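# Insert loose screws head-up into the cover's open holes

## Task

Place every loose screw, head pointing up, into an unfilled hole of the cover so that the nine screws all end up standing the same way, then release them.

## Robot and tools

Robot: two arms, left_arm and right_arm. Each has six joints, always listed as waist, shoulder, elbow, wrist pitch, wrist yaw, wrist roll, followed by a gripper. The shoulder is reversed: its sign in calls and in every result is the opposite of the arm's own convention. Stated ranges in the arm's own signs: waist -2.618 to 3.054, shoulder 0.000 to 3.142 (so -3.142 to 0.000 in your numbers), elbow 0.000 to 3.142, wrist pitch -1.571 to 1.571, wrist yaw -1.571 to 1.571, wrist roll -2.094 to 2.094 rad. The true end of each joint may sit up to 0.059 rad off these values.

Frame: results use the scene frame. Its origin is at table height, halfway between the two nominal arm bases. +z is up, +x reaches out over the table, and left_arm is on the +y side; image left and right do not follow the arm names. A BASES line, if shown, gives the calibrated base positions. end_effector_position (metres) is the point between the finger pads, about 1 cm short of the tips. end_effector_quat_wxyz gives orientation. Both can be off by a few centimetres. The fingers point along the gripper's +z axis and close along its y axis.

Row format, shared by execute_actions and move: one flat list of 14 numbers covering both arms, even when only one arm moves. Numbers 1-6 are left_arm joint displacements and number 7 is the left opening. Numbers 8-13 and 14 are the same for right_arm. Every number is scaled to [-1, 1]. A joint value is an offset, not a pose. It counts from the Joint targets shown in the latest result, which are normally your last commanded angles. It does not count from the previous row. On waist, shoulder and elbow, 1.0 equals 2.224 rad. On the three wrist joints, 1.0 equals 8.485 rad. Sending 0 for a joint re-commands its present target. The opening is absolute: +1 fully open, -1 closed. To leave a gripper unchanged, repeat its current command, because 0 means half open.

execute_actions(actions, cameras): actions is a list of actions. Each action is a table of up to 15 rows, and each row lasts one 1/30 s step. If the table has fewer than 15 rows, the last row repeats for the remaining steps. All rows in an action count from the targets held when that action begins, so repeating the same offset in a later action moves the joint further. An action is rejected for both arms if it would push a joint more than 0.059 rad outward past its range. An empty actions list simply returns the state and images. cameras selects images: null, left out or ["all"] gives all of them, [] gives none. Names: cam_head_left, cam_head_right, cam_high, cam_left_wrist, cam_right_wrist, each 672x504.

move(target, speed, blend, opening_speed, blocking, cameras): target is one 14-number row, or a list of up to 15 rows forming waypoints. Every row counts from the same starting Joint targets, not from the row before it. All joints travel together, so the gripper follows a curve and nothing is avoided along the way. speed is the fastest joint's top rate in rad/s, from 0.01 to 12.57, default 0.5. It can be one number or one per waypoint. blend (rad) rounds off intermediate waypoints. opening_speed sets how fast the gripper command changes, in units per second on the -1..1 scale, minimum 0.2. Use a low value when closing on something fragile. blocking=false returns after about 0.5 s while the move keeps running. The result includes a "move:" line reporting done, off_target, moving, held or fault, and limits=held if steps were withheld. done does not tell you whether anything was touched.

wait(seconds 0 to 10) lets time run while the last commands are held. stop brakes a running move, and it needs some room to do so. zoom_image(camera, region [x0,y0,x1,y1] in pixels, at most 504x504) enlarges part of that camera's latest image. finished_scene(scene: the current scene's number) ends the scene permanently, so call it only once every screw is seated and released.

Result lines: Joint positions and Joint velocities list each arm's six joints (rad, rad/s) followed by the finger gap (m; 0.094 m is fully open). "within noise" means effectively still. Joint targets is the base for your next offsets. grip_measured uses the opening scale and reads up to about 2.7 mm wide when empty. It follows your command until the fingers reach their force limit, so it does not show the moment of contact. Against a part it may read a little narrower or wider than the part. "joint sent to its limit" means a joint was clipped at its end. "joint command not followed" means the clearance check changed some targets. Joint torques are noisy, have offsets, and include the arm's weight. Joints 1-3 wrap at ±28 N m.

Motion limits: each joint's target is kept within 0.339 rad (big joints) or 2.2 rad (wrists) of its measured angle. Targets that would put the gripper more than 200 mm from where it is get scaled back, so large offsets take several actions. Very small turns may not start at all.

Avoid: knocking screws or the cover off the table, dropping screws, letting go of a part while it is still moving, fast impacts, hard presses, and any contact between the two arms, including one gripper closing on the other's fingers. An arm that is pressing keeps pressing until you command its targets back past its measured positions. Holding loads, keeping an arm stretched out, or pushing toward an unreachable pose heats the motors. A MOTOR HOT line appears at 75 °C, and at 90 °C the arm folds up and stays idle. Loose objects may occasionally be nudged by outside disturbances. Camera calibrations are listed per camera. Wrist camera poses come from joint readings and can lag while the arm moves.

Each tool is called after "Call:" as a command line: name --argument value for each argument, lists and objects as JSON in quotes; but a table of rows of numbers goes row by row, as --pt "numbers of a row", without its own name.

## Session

Call:
execute_actions --actions '[]'

Call:
zoom_image --camera "cam_head_left" --region '[330, 150, 450, 310]'

Call:
zoom_image --camera "cam_head_right" --region '[330, 150, 450, 310]'

Scene clock: 0.00 s.
left_arm: end_effector_position=(+0.3510, +0.3757, +0.1243) grip_measured=+1.000 end_effector_quat_wxyz=(+0.661, -0.080, +0.745, +0.038) | right_arm: end_effector_position=(+0.4086, -0.2173, +0.1366) grip_measured=+1.000 end_effector_quat_wxyz=(+0.662, +0.000, +0.749, -0.028)
Joint positions: left_arm=[-0.022 -1.574 0.209 1.238 -0.212 -0.076 0.094] | right_arm=[0.094 -1.514 0.253 1.136 0.144 -0.025 0.094]
Joint velocities: within noise
Joint torques (N m): no reading
Heat: left arm: 31 °C; right arm: 30 °C.
Joint targets: left_arm=[-0.022 -1.571 0.213 1.232 -0.212 -0.076] | right_arm=[0.094 -1.510 0.257 1.130 0.144 -0.025]
Tool commands: left_gripper/opening=+1.0 right_gripper/opening=+1.0
camera_calibration:
cam_left_wrist: T_world_to_cam=[[0.182134, -0.980769, 0.0701326, 0.296312], [-0.506181, -0.154671, -0.848444, 0.380214], [0.842976, 0.119031, -0.524618, -0.187189], [0, 0, 0, 1]] pos_world=[0.296284, 0.371703, 0.203607]
cam_right_wrist: T_world_to_cam=[[-0.0304577, -0.998852, 0.0369799, -0.210235], [-0.528758, -0.0152953, -0.848635, 0.37019], [0.848226, -0.0454009, -0.527685, -0.195848], [0, 0, 0, 1]] pos_world=[0.355461, -0.213223, 0.218584]

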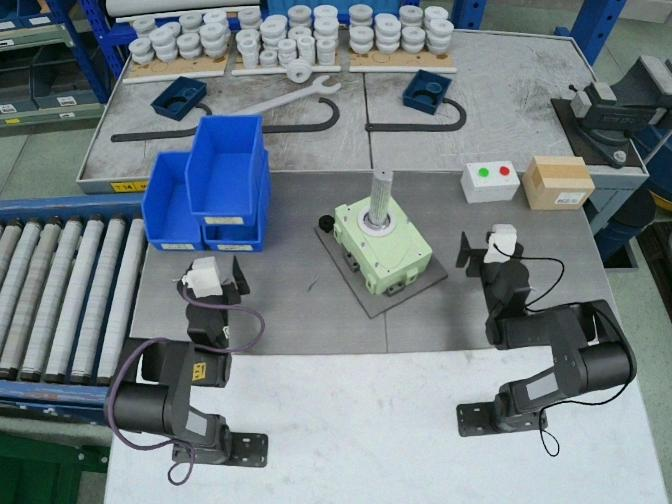

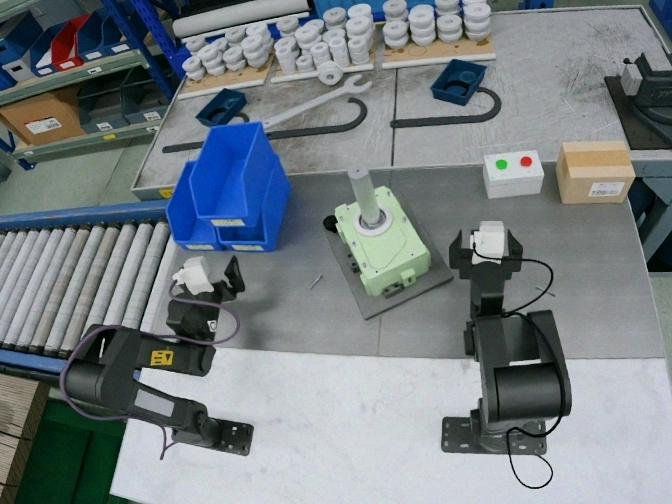

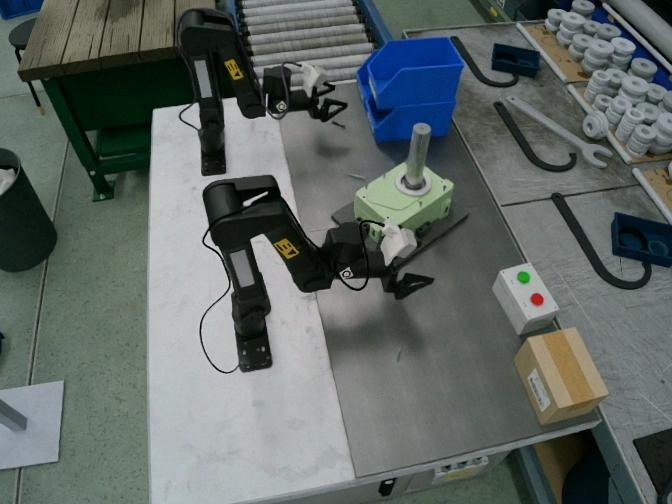

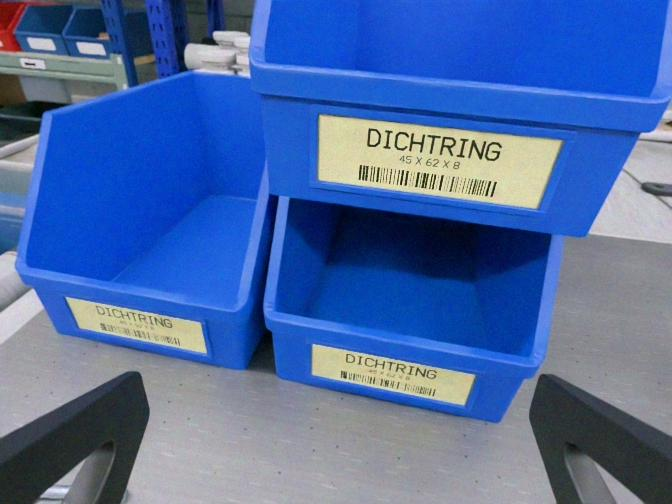

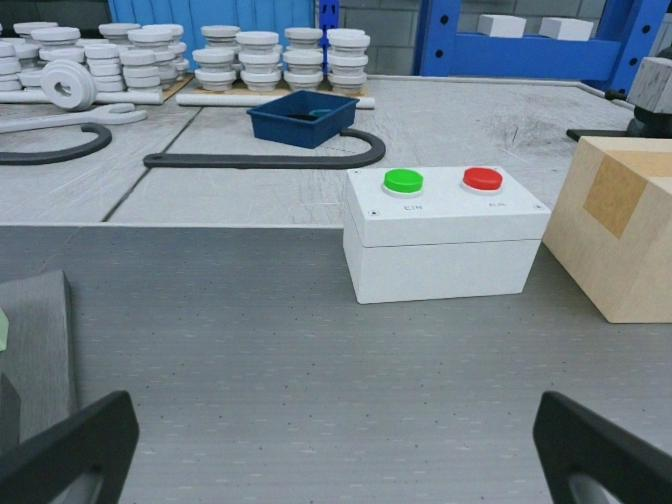

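Scaled by 3.150 from the camera's 672x504 image, which has a finer 960x720 frame.

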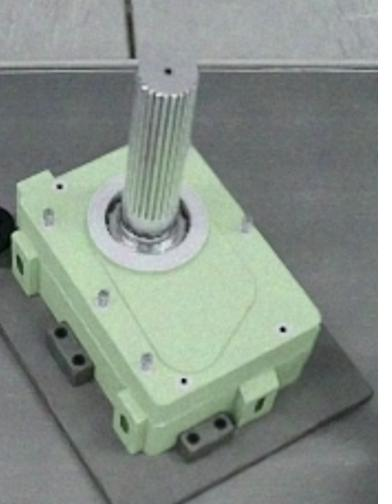

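Scaled by 3.150 from the camera's 672x504 image, which has a finer 960x720 frame.

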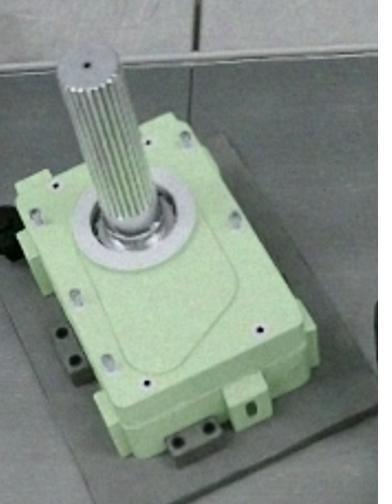

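Call:
move --target '[0.0099,0.2567,0.1740,-0.1867,0.0250,0.0090,1,-0.0423,0.2293,0.1542,-0.1747,-0.0170,0.0029,1]' --speed 1.0

Call:
zoom_image --camera "cam_head_right" --region '[320, 180, 440, 310]'

Call:
zoom_image --camera "cam_high" --region '[330, 110, 480, 260]'

Scene clock: 15.70 s.
left_arm: end_effector_position=(+0.2821, +0.3480, +0.1181) grip_measured=+1.000 end_effector_quat_wxyz=(+0.387, +0.009, +0.922, -0.005) | right_arm: end_effector_position=(+0.3294, -0.2271, +0.1147) grip_measured=+1.000 end_effector_quat_wxyz=(+0.382, -0.009, +0.924, -0.001)
Joint positions: left_arm=[-0.005 -1.015 0.573 -0.335 -0.008 -0.01 0.094] | right_arm=[0.008 -1.016 0.567 -0.338 0.005 -0.006 0.094]
Joint torques (N m): left_arm=[0.4 3.6 8.59 1.44 0.08 0.11] | right_arm=[-0.58 3.88 9.25 1.47 -0.06 0.07]
Heat: left arm: 32 °C; right arm: 33 °C.
Joint targets: left_arm=[0.001 -1.000 0.600 -0.352 0.000 0.000] | right_arm=[0.000 -1.000 0.600 -0.353 0.000 -0.001]
move: done
camera_calibration:
cam_left_wrist: T_world_to_cam=[[0.00320581, -0.999942, 0.0103023, 0.346369], [-0.93424, -0.00666902, -0.356583, 0.346879], [0.356631, -0.0084817, -0.934207, 0.100933], [0, 0, 0, 1]] pos_world=[0.286962, 0.349518, 0.214415]
cam_right_wrist: T_world_to_cam=[[0.0180437, -0.999837, -0.000745672, -0.233442], [-0.938912, -0.0166878, -0.343752, 0.386379], [0.343683, 0.00690267, -0.93906, 0.0846097], [0, 0, 0, 1]] pos_world=[0.337909, -0.22754, 0.212098]

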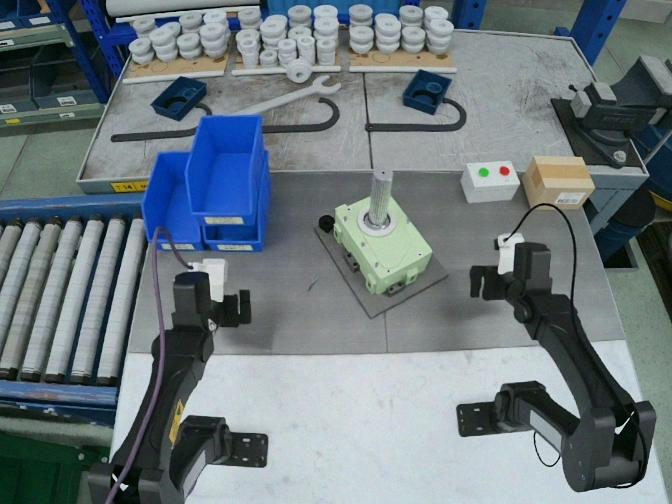

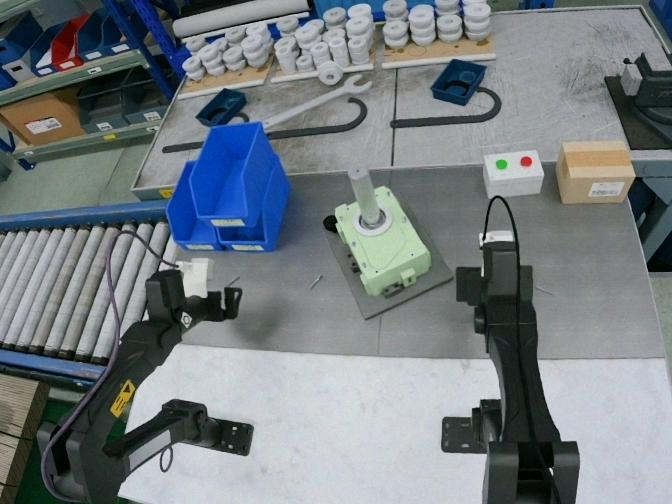

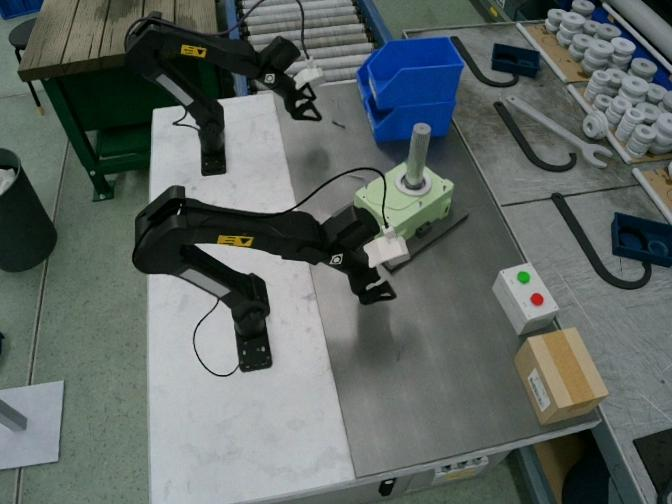

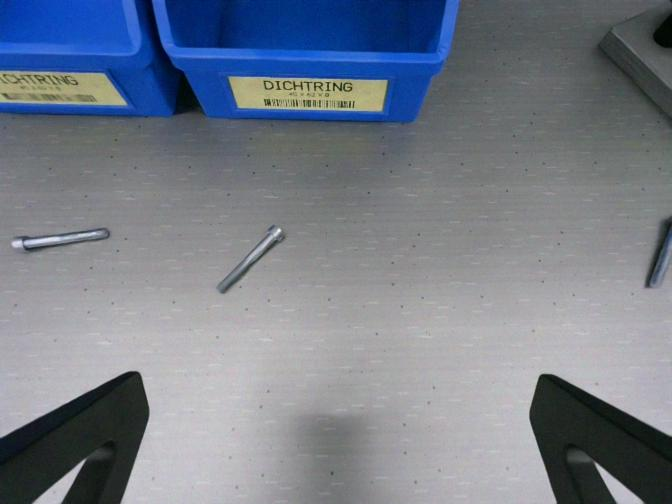

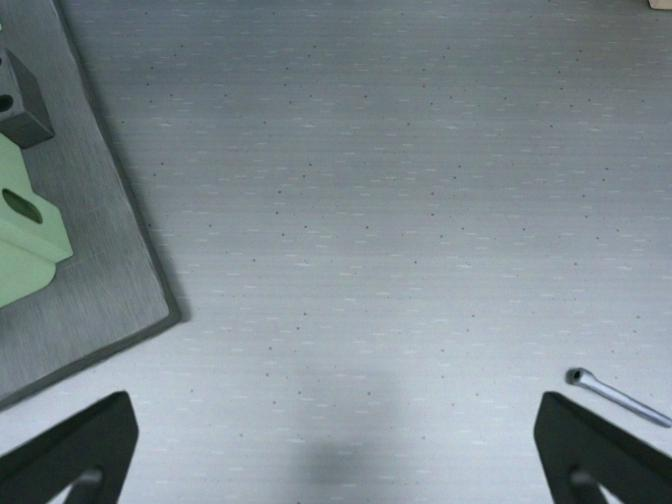

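Scaled by 3.877 from the camera's 672x504 image, which has a finer 960x720 frame.

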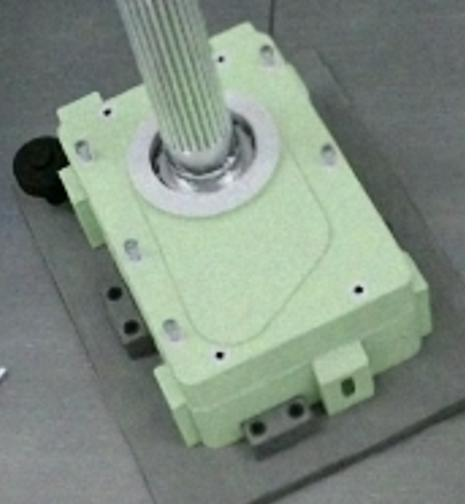

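Scaled by 3.360 from the camera's 672x504 image, which has a finer 960x720 frame.

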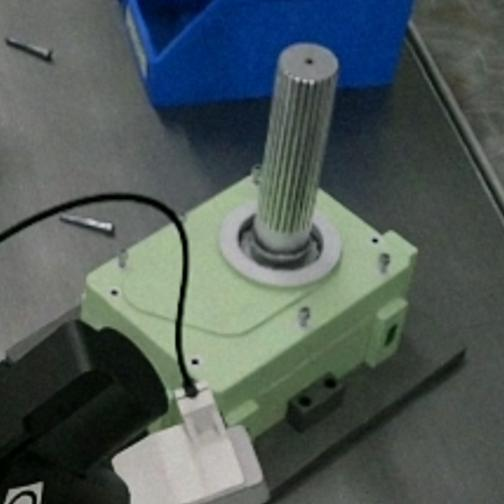

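Call:
move --target '[-0.0076,-0.6385,0.6992,-0.1412,-0.0253,0.0758,0.3,-0.0692,-0.4532,0.3948,-0.0963,0.0387,-0.1433,0.3]' --speed 0.9

Scene clock: 197.63 s.
left_arm: end_effector_position=(+0.4065, +0.3825, +0.0765) grip_measured=+0.302 end_effector_quat_wxyz=(-0.089, +0.313, +0.941, +0.091) | right_arm: end_effector_position=(+0.3541, -0.3341, +0.0493) grip_measured=+0.302 end_effector_quat_wxyz=(-0.147, -0.511, +0.842, -0.089)
Joint positions: left_arm=[-0.005 -2.353 2.163 -1.503 -0.225 0.595 0.061] | right_arm=[-0.147 -1.985 1.449 -1.154 0.324 -1.21 0.061]
Joint torques (N m): left_arm=[-0.83 7.27 4.49 -0.17 -0.01 0.41] | right_arm=[-0.51 8.28 7.58 -0.33 0.19 -0.11]
Heat: left arm: 34 °C; right arm: 36 °C.
Joint targets: left_arm=[-0.016 -2.420 2.155 -1.550 -0.215 0.644] | right_arm=[-0.154 -2.008 1.479 -1.169 0.328 -1.216]
move: off_target (left_arm); left_arm: the shoulder is farthest, 0.067 rad from its target
camera_calibration:
cam_left_wrist: T_world_to_cam=[[-0.587772, -0.798321, -0.131178, 0.554851], [-0.685919, 0.40576, 0.604048, 0.116391], [-0.428997, 0.44502, -0.786078, 0.152519], [0, 0, 0, 1]] pos_world=[0.471391, 0.327849, 0.12237]
cam_right_wrist: T_world_to_cam=[[0.883583, -0.46824, -0.00567, -0.469523], [-0.33025, -0.631684, 0.701363, -0.0871635], [-0.331988, -0.61784, -0.712782, 0.0348363], [0, 0, 0, 1]] pos_world=[0.397642, -0.253386, 0.0833017]

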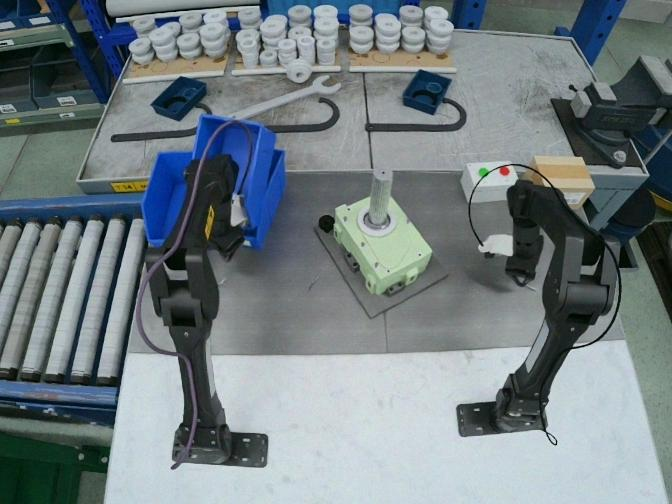

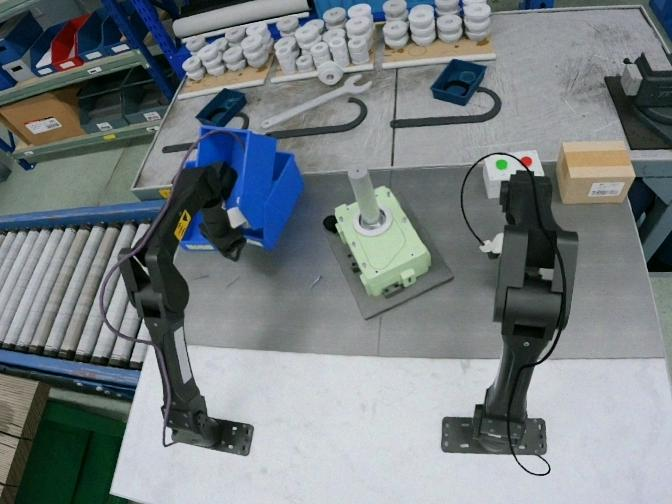

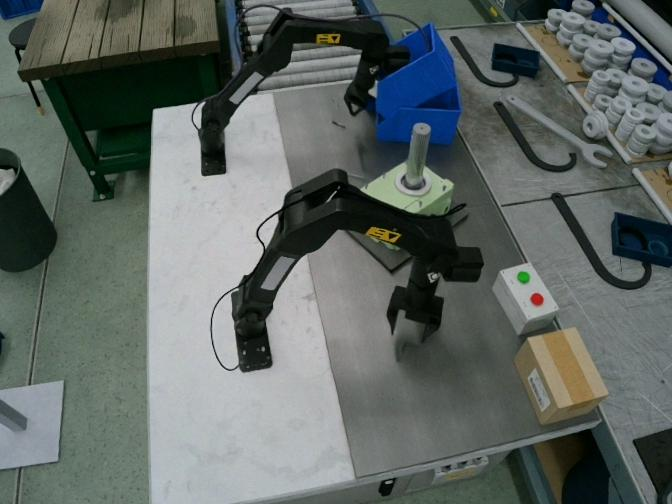

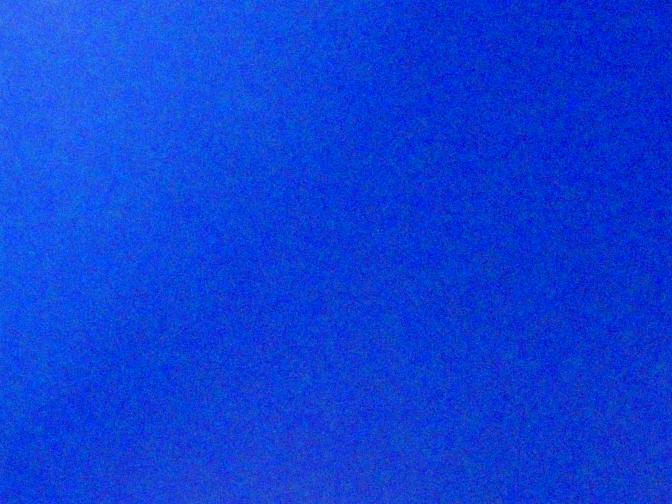

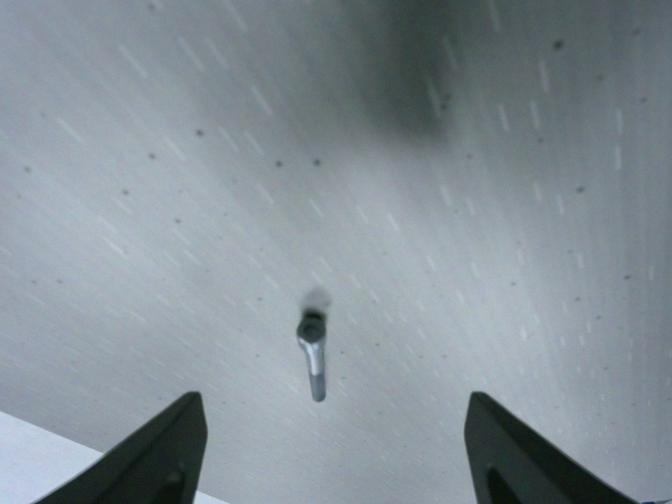

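Call:
move --target '[0.0023,0.1916,-0.2098,0.0424,0.0076,-0.0227,0.3,0,0,0,0,0,0,0.3]' --speed 0.25

Scene clock: 209.23 s.
left_arm: end_effector_position=(+0.3772, +0.3735, +0.0878) grip_measured=+0.302 end_effector_quat_wxyz=(+0.004, +0.238, +0.967, +0.087) | right_arm: end_effector_position=(+0.3538, -0.3341, +0.0494) grip_measured=+0.302 end_effector_quat_wxyz=(-0.147, -0.511, +0.842, -0.089)
Joint positions: left_arm=[-0.005 -2.031 1.704 -1.2 -0.168 0.453 0.061] | right_arm=[-0.147 -1.985 1.449 -1.155 0.324 -1.211 0.061]
Joint torques (N m): left_arm=[-0.53 14.49 4.15 0.69 0.1 -0.01] | right_arm=[-0.5 8.29 7.6 -0.34 0.21 -0.06]
Heat: left arm: 33 °C; right arm: 34 °C.
Joint targets: left_arm=[-0.011 -1.994 1.688 -1.190 -0.150 0.451] | right_arm=[-0.154 -2.008 1.479 -1.170 0.328 -1.216]
move: off_target (left_arm); left_arm: the shoulder is farthest, 0.037 rad from its target
camera_calibration:
cam_left_wrist: T_world_to_cam=[[-0.437954, -0.880533, -0.181267, 0.510504], [-0.838338, 0.327205, 0.436035, 0.194748], [-0.324632, 0.342926, -0.881485, 0.160039], [0, 0, 0, 1]] pos_world=[0.438796, 0.330912, 0.148693]
cam_right_wrist: T_world_to_cam=[[0.88395, -0.467531, -0.0068792, -0.469122], [-0.32876, -0.631906, 0.701863, -0.087949], [-0.33249, -0.61815, -0.712279, 0.0348147], [0, 0, 0, 1]] pos_world=[0.397342, -0.253384, 0.0832988]

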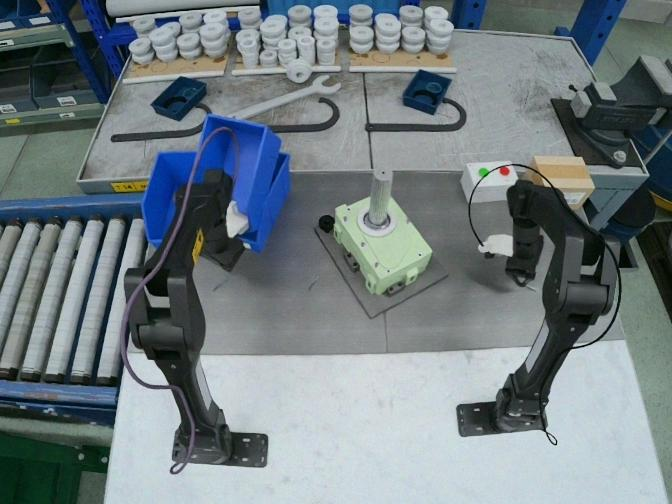

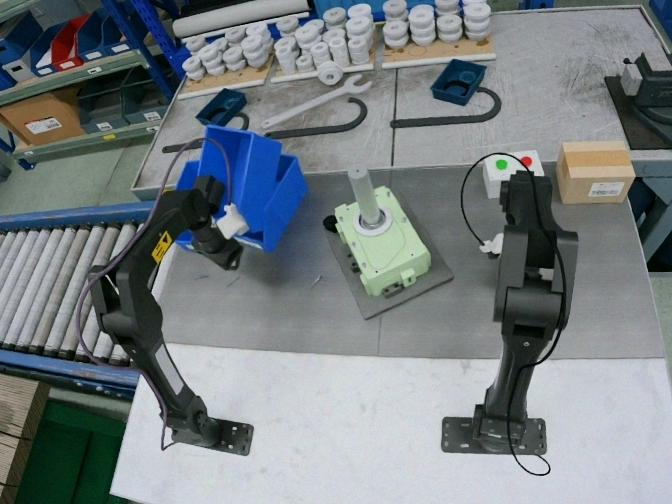

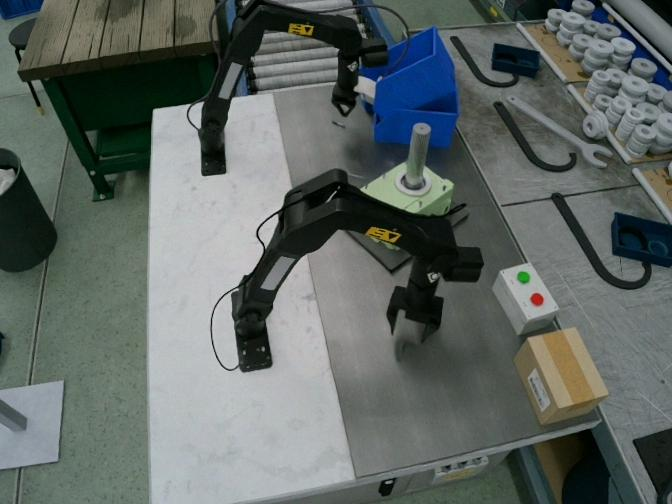

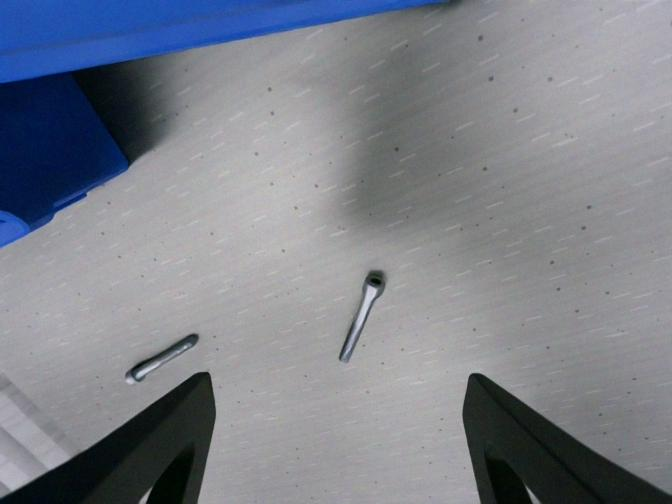

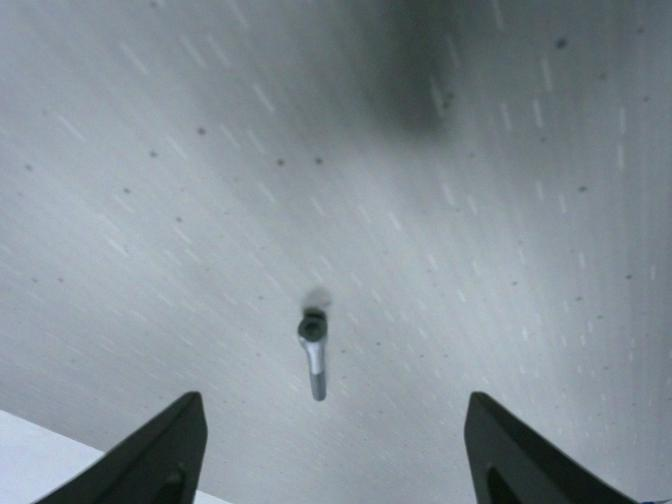

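Call:
zoom_image --camera "cam_high" --region '[300, 20, 480, 160]'

Call:
zoom_image --camera "cam_head_right" --region '[140, 110, 340, 300]'

Scaled by 2.800 from the camera's 672x504 image, which has a finer 960x720 frame.

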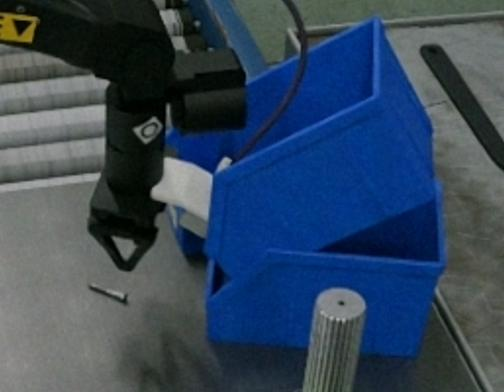

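Scaled by 2.520 from the camera's 672x504 image, which has a finer 960x720 frame.

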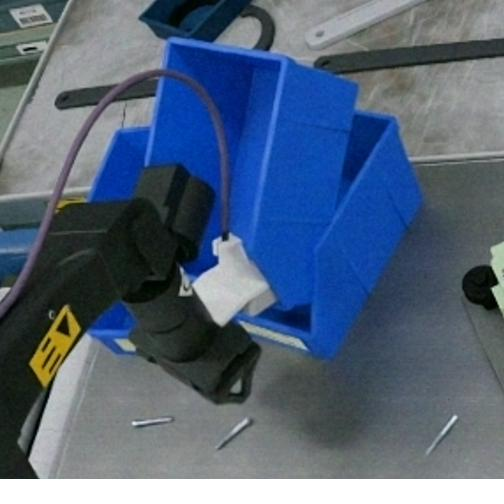

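Call:
move --target '[0.0023,0.0600,-0.0650,0.0130,0.0050,-0.0150,0.3,0,0,0,0,0,0,0.3]' --speed 0.15 --cameras '["cam_left_wrist","cam_head_right","cam_high"]'

Call:
zoom_image --camera "cam_high" --region '[300, 20, 480, 160]'

Call:
zoom_image --camera "cam_head_right" --region '[140, 110, 340, 300]'

Scene clock: 231.50 s.
left_arm: end_effector_position=(+0.3664, +0.3649, +0.0996) grip_measured=+0.302 end_effector_quat_wxyz=(+0.058, +0.178, +0.980, +0.068) | right_arm: end_effector_position=(+0.3538, -0.3342, +0.0494) grip_measured=+0.302 end_effector_quat_wxyz=(-0.147, -0.511, +0.842, -0.089)
Joint positions: left_arm=[-0.005 -1.896 1.559 -1.099 -0.118 0.335 0.061] | right_arm=[-0.147 -1.985 1.449 -1.155 0.325 -1.211 0.061]
Joint torques (N m): left_arm=[-0.16 13.19 4.37 0.89 0 -0.13] | right_arm=[-0.5 8.29 7.6 -0.34 0.21 -0.06]
Heat: left arm: 35 °C; right arm: 32 °C.
Joint targets: left_arm=[-0.006 -1.860 1.544 -1.080 -0.108 0.324] | right_arm=[-0.154 -2.008 1.479 -1.170 0.328 -1.216]
move: done
camera_calibration:
cam_left_wrist: T_world_to_cam=[[-0.318447, -0.933842, -0.162886, 0.474166], [-0.911205, 0.25418, 0.324189, 0.247818], [-0.261339, 0.251659, -0.931864, 0.185011], [0, 0, 0, 1]] pos_world=[0.42516, 0.333246, 0.1693]
Images, in order (width x height): cam_head_right 672x504, cam_high 672x504, cam_left_wrist 672x504.

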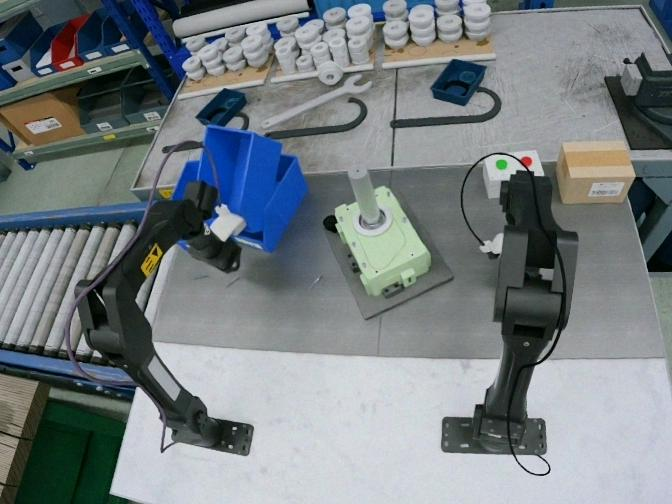

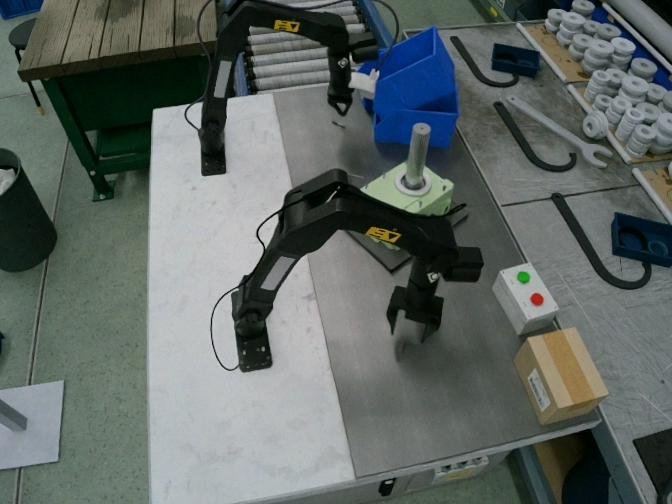

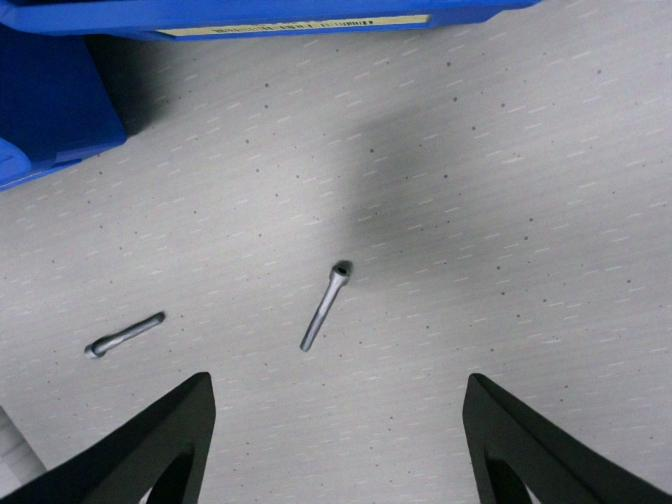

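Scaled by 2.800 from the camera's 672x504 image, which has a finer 960x720 frame.

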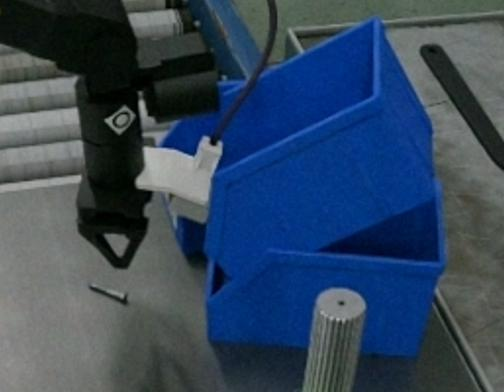

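Scaled by 2.520 from the camera's 672x504 image, which has a finer 960x720 frame.

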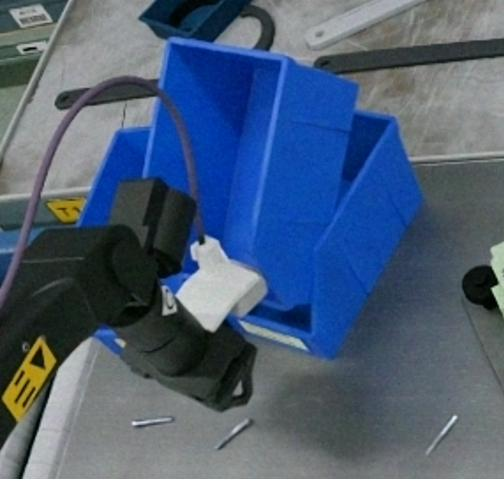

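Call:
move --pt "0 0.1619 -0.1322 0.0094 0.0127 -0.0382 0.3 -0.0081 -0.0040 -0.0558 0.0131 0 0 0.1" --pt "0.2484 0.1619 -0.1322 0.0094 0.0505 -0.1743 0.3 -0.0081 -0.0040 -0.0558 0.0131 0 0 0.1" --pt "0.2484 -0.2280 0.2442 -0.0423 0.0505 -0.1743 0.0 -0.0081 -0.0040 -0.0558 0.0131 0 0 0.0" --speed '[0.3,0.8,0.8]'

Scene clock: 299.47 s.
left_arm: end_effector_position=(+0.3735, +0.5186, +0.0596) grip_measured=+0.003 end_effector_quat_wxyz=(+0.110, +0.735, -0.656, +0.129) | right_arm: end_effector_position=(+0.3484, -0.3392, +0.0294) grip_measured=+0.002 end_effector_quat_wxyz=(-0.145, -0.504, +0.847, -0.090)
Joint positions: left_arm=[0.545 -2.344 2.063 -1.42 0.315 -1.146 0.047] | right_arm=[-0.164 -1.99 1.373 -1.067 0.325 -1.212 0.047]
Joint torques (N m): left_arm=[0.02 11.03 7.13 0.09 0.26 -0.11] | right_arm=[-0.57 7.94 3.96 -0.06 0.21 -0.05]
Heat: left arm: 35 °C; right arm: 32 °C.
Joint targets: left_arm=[0.546 -2.367 2.087 -1.439 0.321 -1.155] | right_arm=[-0.172 -2.017 1.355 -1.058 0.328 -1.217]
move: done
camera_calibration:
cam_left_wrist: T_world_to_cam=[[0.991146, 0.132389, -0.0101779, -0.437684], [0.102123, -0.711069, 0.695667, 0.328137], [0.0848616, -0.690546, -0.718293, 0.457482], [0, 0, 0, 1]] pos_world=[0.361475, 0.607185, 0.0958778]
cam_right_wrist: T_world_to_cam=[[0.876174, -0.481994, 0.000129754, -0.46934], [-0.344141, -0.625395, 0.70032, -0.0713221], [-0.337469, -0.613647, -0.713829, 0.018915], [0, 0, 0, 1]] pos_world=[0.393062, -0.259217, 0.0635113]

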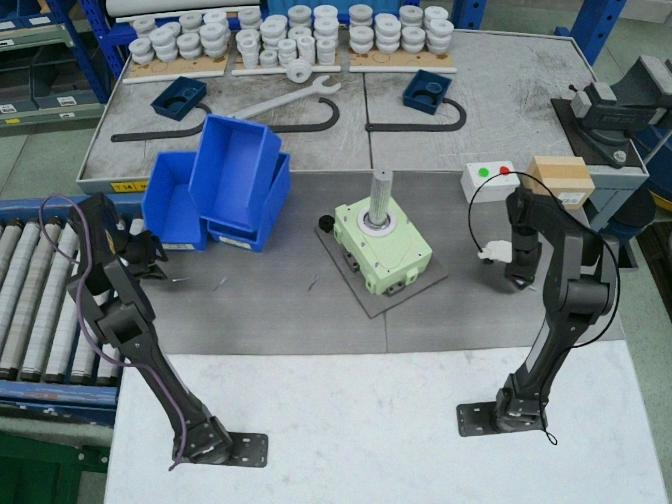

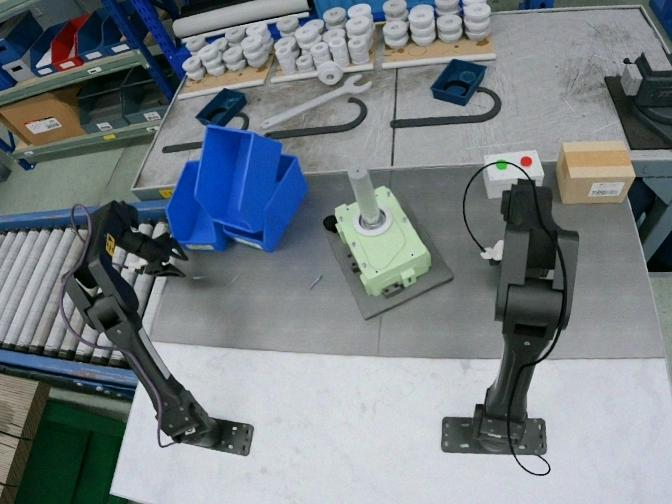

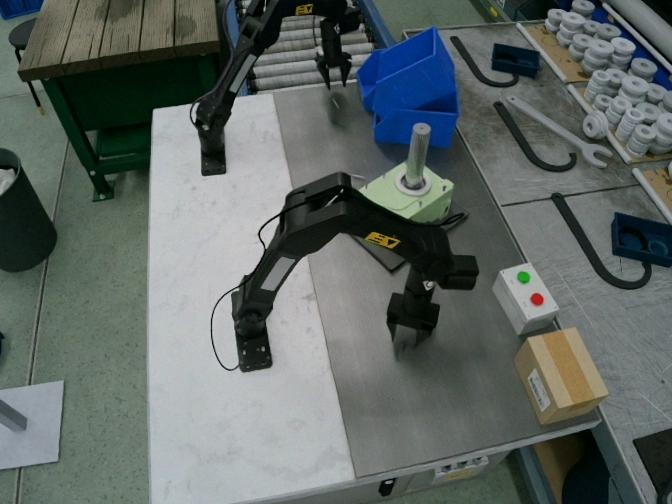

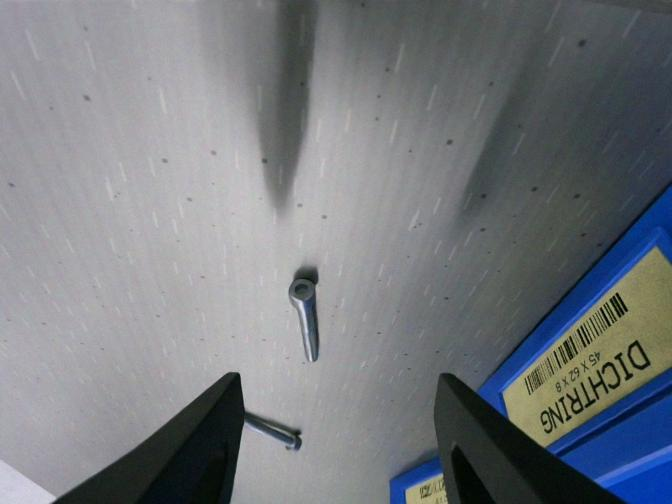

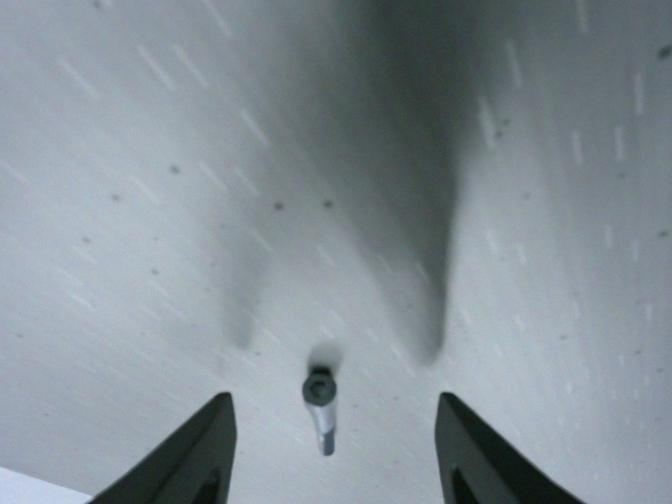

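Call:
move --pt "0 0.0450 0 0 0 -0.0071 0.0 -0.0062 0 -0.0171 0.0046 0 0 0.0" --pt "0 0.0450 -0.1043 0.0207 0 -0.0071 0.0 -0.0062 0 -0.0171 0.0046 0 0 0.0" --speed 0.25 --cameras '["cam_left_wrist","cam_right_wrist"]'

Scene clock: 345.47 s.
left_arm: end_effector_position=(+0.3602, +0.5110, +0.0295) grip_measured=+0.003 end_effector_quat_wxyz=(+0.118, +0.754, -0.634, +0.124) | right_arm: end_effector_position=(+0.3436, -0.3420, +0.0228) grip_measured=+0.001 end_effector_quat_wxyz=(-0.147, -0.500, +0.849, -0.088)
Joint positions: left_arm=[0.545 -2.301 1.867 -1.278 0.315 -1.204 0.047] | right_arm=[-0.175 -1.99 1.345 -1.043 0.325 -1.212 0.047]
Joint torques (N m): left_arm=[0.13 15.91 4.15 0.39 0.27 -0.14] | right_arm=[-0.84 7.86 3.26 0.1 0.2 -0.06]
Heat: left arm: 35 °C; right arm: 32 °C.
Joint targets: left_arm=[0.546 -2.267 1.855 -1.263 0.320 -1.215] | right_arm=[-0.186 -2.017 1.316 -1.020 0.328 -1.216]
move: done
camera_calibration:
cam_left_wrist: T_world_to_cam=[[0.981713, 0.186194, -0.0396409, -0.447079], [0.160647, -0.698567, 0.697278, 0.317467], [0.102137, -0.690895, -0.715704, 0.425709], [0, 0, 0, 1]] pos_world=[0.344422, 0.599136, 0.0655964]
cam_right_wrist: T_world_to_cam=[[0.871214, -0.490891, -0.00358588, -0.467685], [-0.347487, -0.621833, 0.701838, -0.067823], [-0.346756, -0.610205, -0.712328, 0.015272], [0, 0, 0, 1]] pos_world=[0.389181, -0.262438, 0.0568023]
Images, in order (width x height): cam_left_wrist 672x504, cam_right_wrist 672x504.

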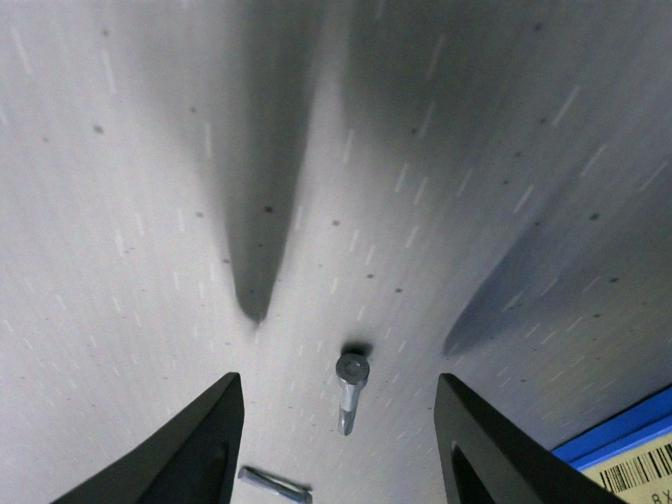

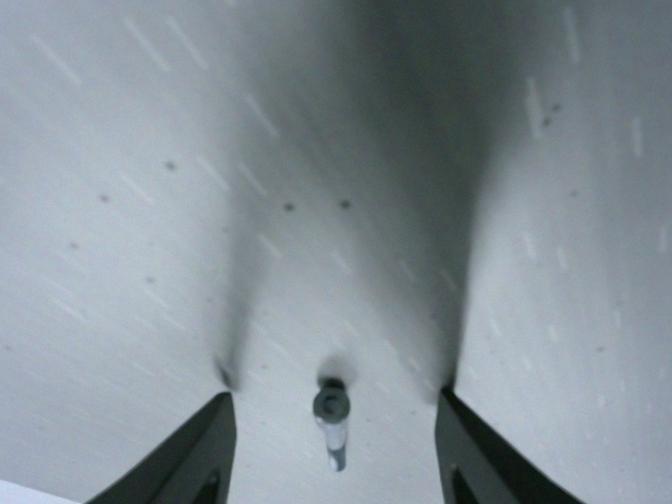

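Call:
move --pt "0 0 -0.0105 0.0028 0 0.0035 0.0 0 0 0 0 0 0 0.0" --pt "0 0 -0.0105 0.0028 0 0.0035 0.0 0 0 0 0 0 0 -1" --speed 0.15 --opening_speed 0.7 --cameras '["cam_left_wrist","cam_right_wrist"]'

Scene clock: 359.73 s.
left_arm: end_effector_position=(+0.3597, +0.5108, +0.0241) grip_measured=+0.003 end_effector_quat_wxyz=(+0.117, +0.751, -0.638, +0.125) | right_arm: end_effector_position=(+0.3488, -0.3458, +0.0227) grip_measured=-0.866 end_effector_quat_wxyz=(-0.141, -0.497, +0.851, -0.099)
Joint positions: left_arm=[0.545 -2.301 1.845 -1.254 0.315 -1.195 0.047] | right_arm=[-0.178 -1.99 1.345 -1.018 0.335 -1.212 0.006]
Joint torques (N m): left_arm=[0.18 15.91 3.95 0.42 0.26 0.07] | right_arm=[-0.55 7.91 3.3 -0.12 0.11 -0.05]
Heat: left arm: 38 °C; right arm: 32 °C.
Joint targets: left_arm=[0.546 -2.267 1.831 -1.240 0.320 -1.186] | right_arm=[-0.186 -2.017 1.316 -1.019 0.328 -1.217]
move: done
camera_calibration:
cam_left_wrist: T_world_to_cam=[[0.983621, 0.177051, -0.0337983, -0.442898], [0.150165, -0.701206, 0.696966, 0.326294], [0.0996992, -0.690625, -0.716308, 0.422413], [0, 0, 0, 1]] pos_world=[0.344531, 0.598944, 0.0601927]
cam_right_wrist: T_world_to_cam=[[0.869724, -0.493013, 0.0227468, -0.474816], [-0.365125, -0.61174, 0.701754, -0.0585857], [-0.332059, -0.618638, -0.712056, 0.00662313], [0, 0, 0, 1]] pos_world=[0.393767, -0.265832, 0.0566293]
Images, in order (width x height): cam_left_wrist 672x504, cam_right_wrist 672x504.

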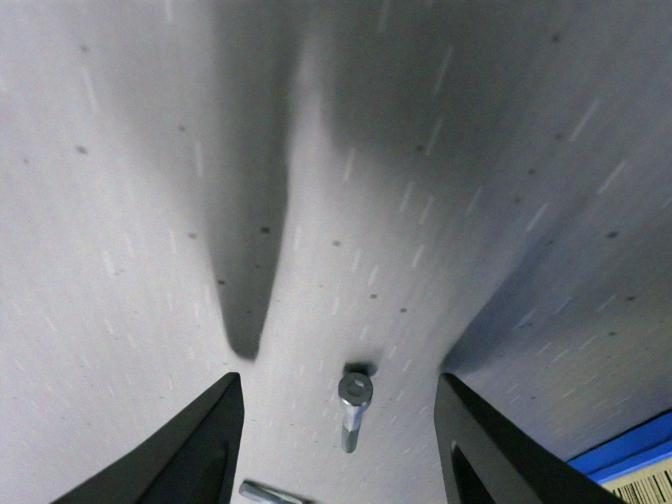

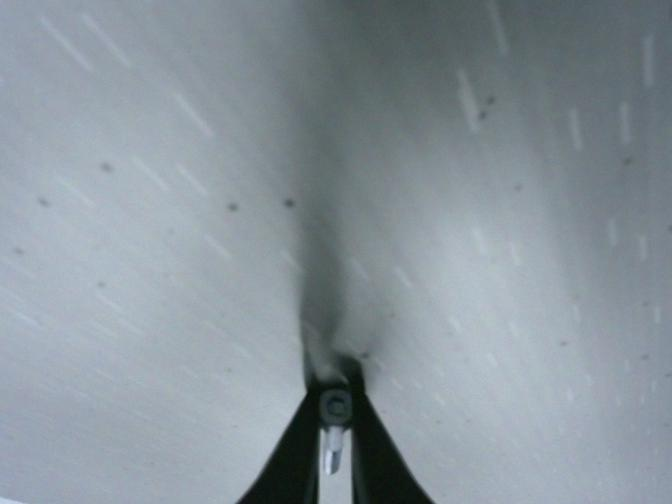

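Call:
move --pt "0 0 -0.0063 0.0017 0 0 0.0 0 0 0 0 0 0 -1" --pt "0 0 -0.0063 0.0017 0 0 -1 0 0 0 0 0 0 -1" --speed 0.15 --opening_speed 0.7 --cameras '["cam_left_wrist"]'

Scene clock: 371.07 s.
left_arm: end_effector_position=(+0.3618, +0.5108, +0.0217) grip_measured=-0.866 end_effector_quat_wxyz=(+0.113, +0.750, -0.638, +0.129) | right_arm: end_effector_position=(+0.3488, -0.3458, +0.0227) grip_measured=-0.867 end_effector_quat_wxyz=(-0.141, -0.497, +0.851, -0.099)
Joint positions: left_arm=[0.545 -2.301 1.835 -1.234 0.321 -1.194 0.006] | right_arm=[-0.178 -1.99 1.345 -1.018 0.335 -1.212 0.006]
Joint torques (N m): left_arm=[0.02 15.98 3.74 0.35 0.16 0.06] | right_arm=[-0.55 7.91 3.29 -0.12 0.11 -0.05]
Heat: left arm: 39 °C; right arm: 32 °C.
Joint targets: left_arm=[0.546 -2.267 1.817 -1.225 0.320 -1.185] | right_arm=[-0.186 -2.017 1.316 -1.019 0.328 -1.217]
move: done
camera_calibration:
cam_left_wrist: T_world_to_cam=[[0.983937, 0.177096, -0.0224877, -0.445452], [0.14211, -0.700789, 0.699071, 0.330346], [0.108043, -0.691037, -0.714699, 0.417567], [0, 0, 0, 1]] pos_world=[0.346236, 0.598944, 0.0574823]
Images, in order (width x height): cam_left_wrist 672x504.

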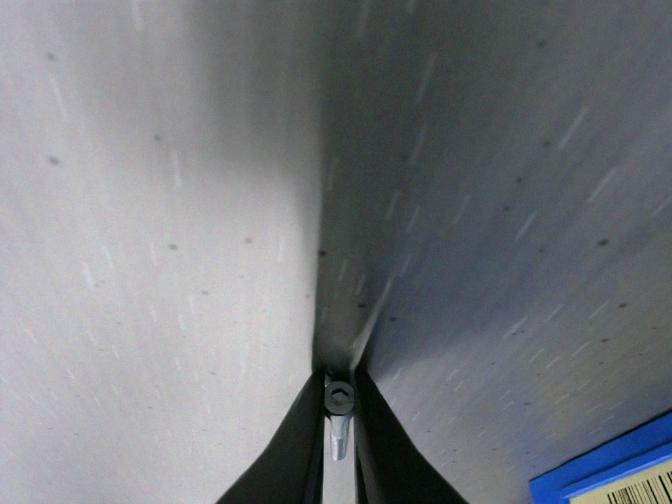

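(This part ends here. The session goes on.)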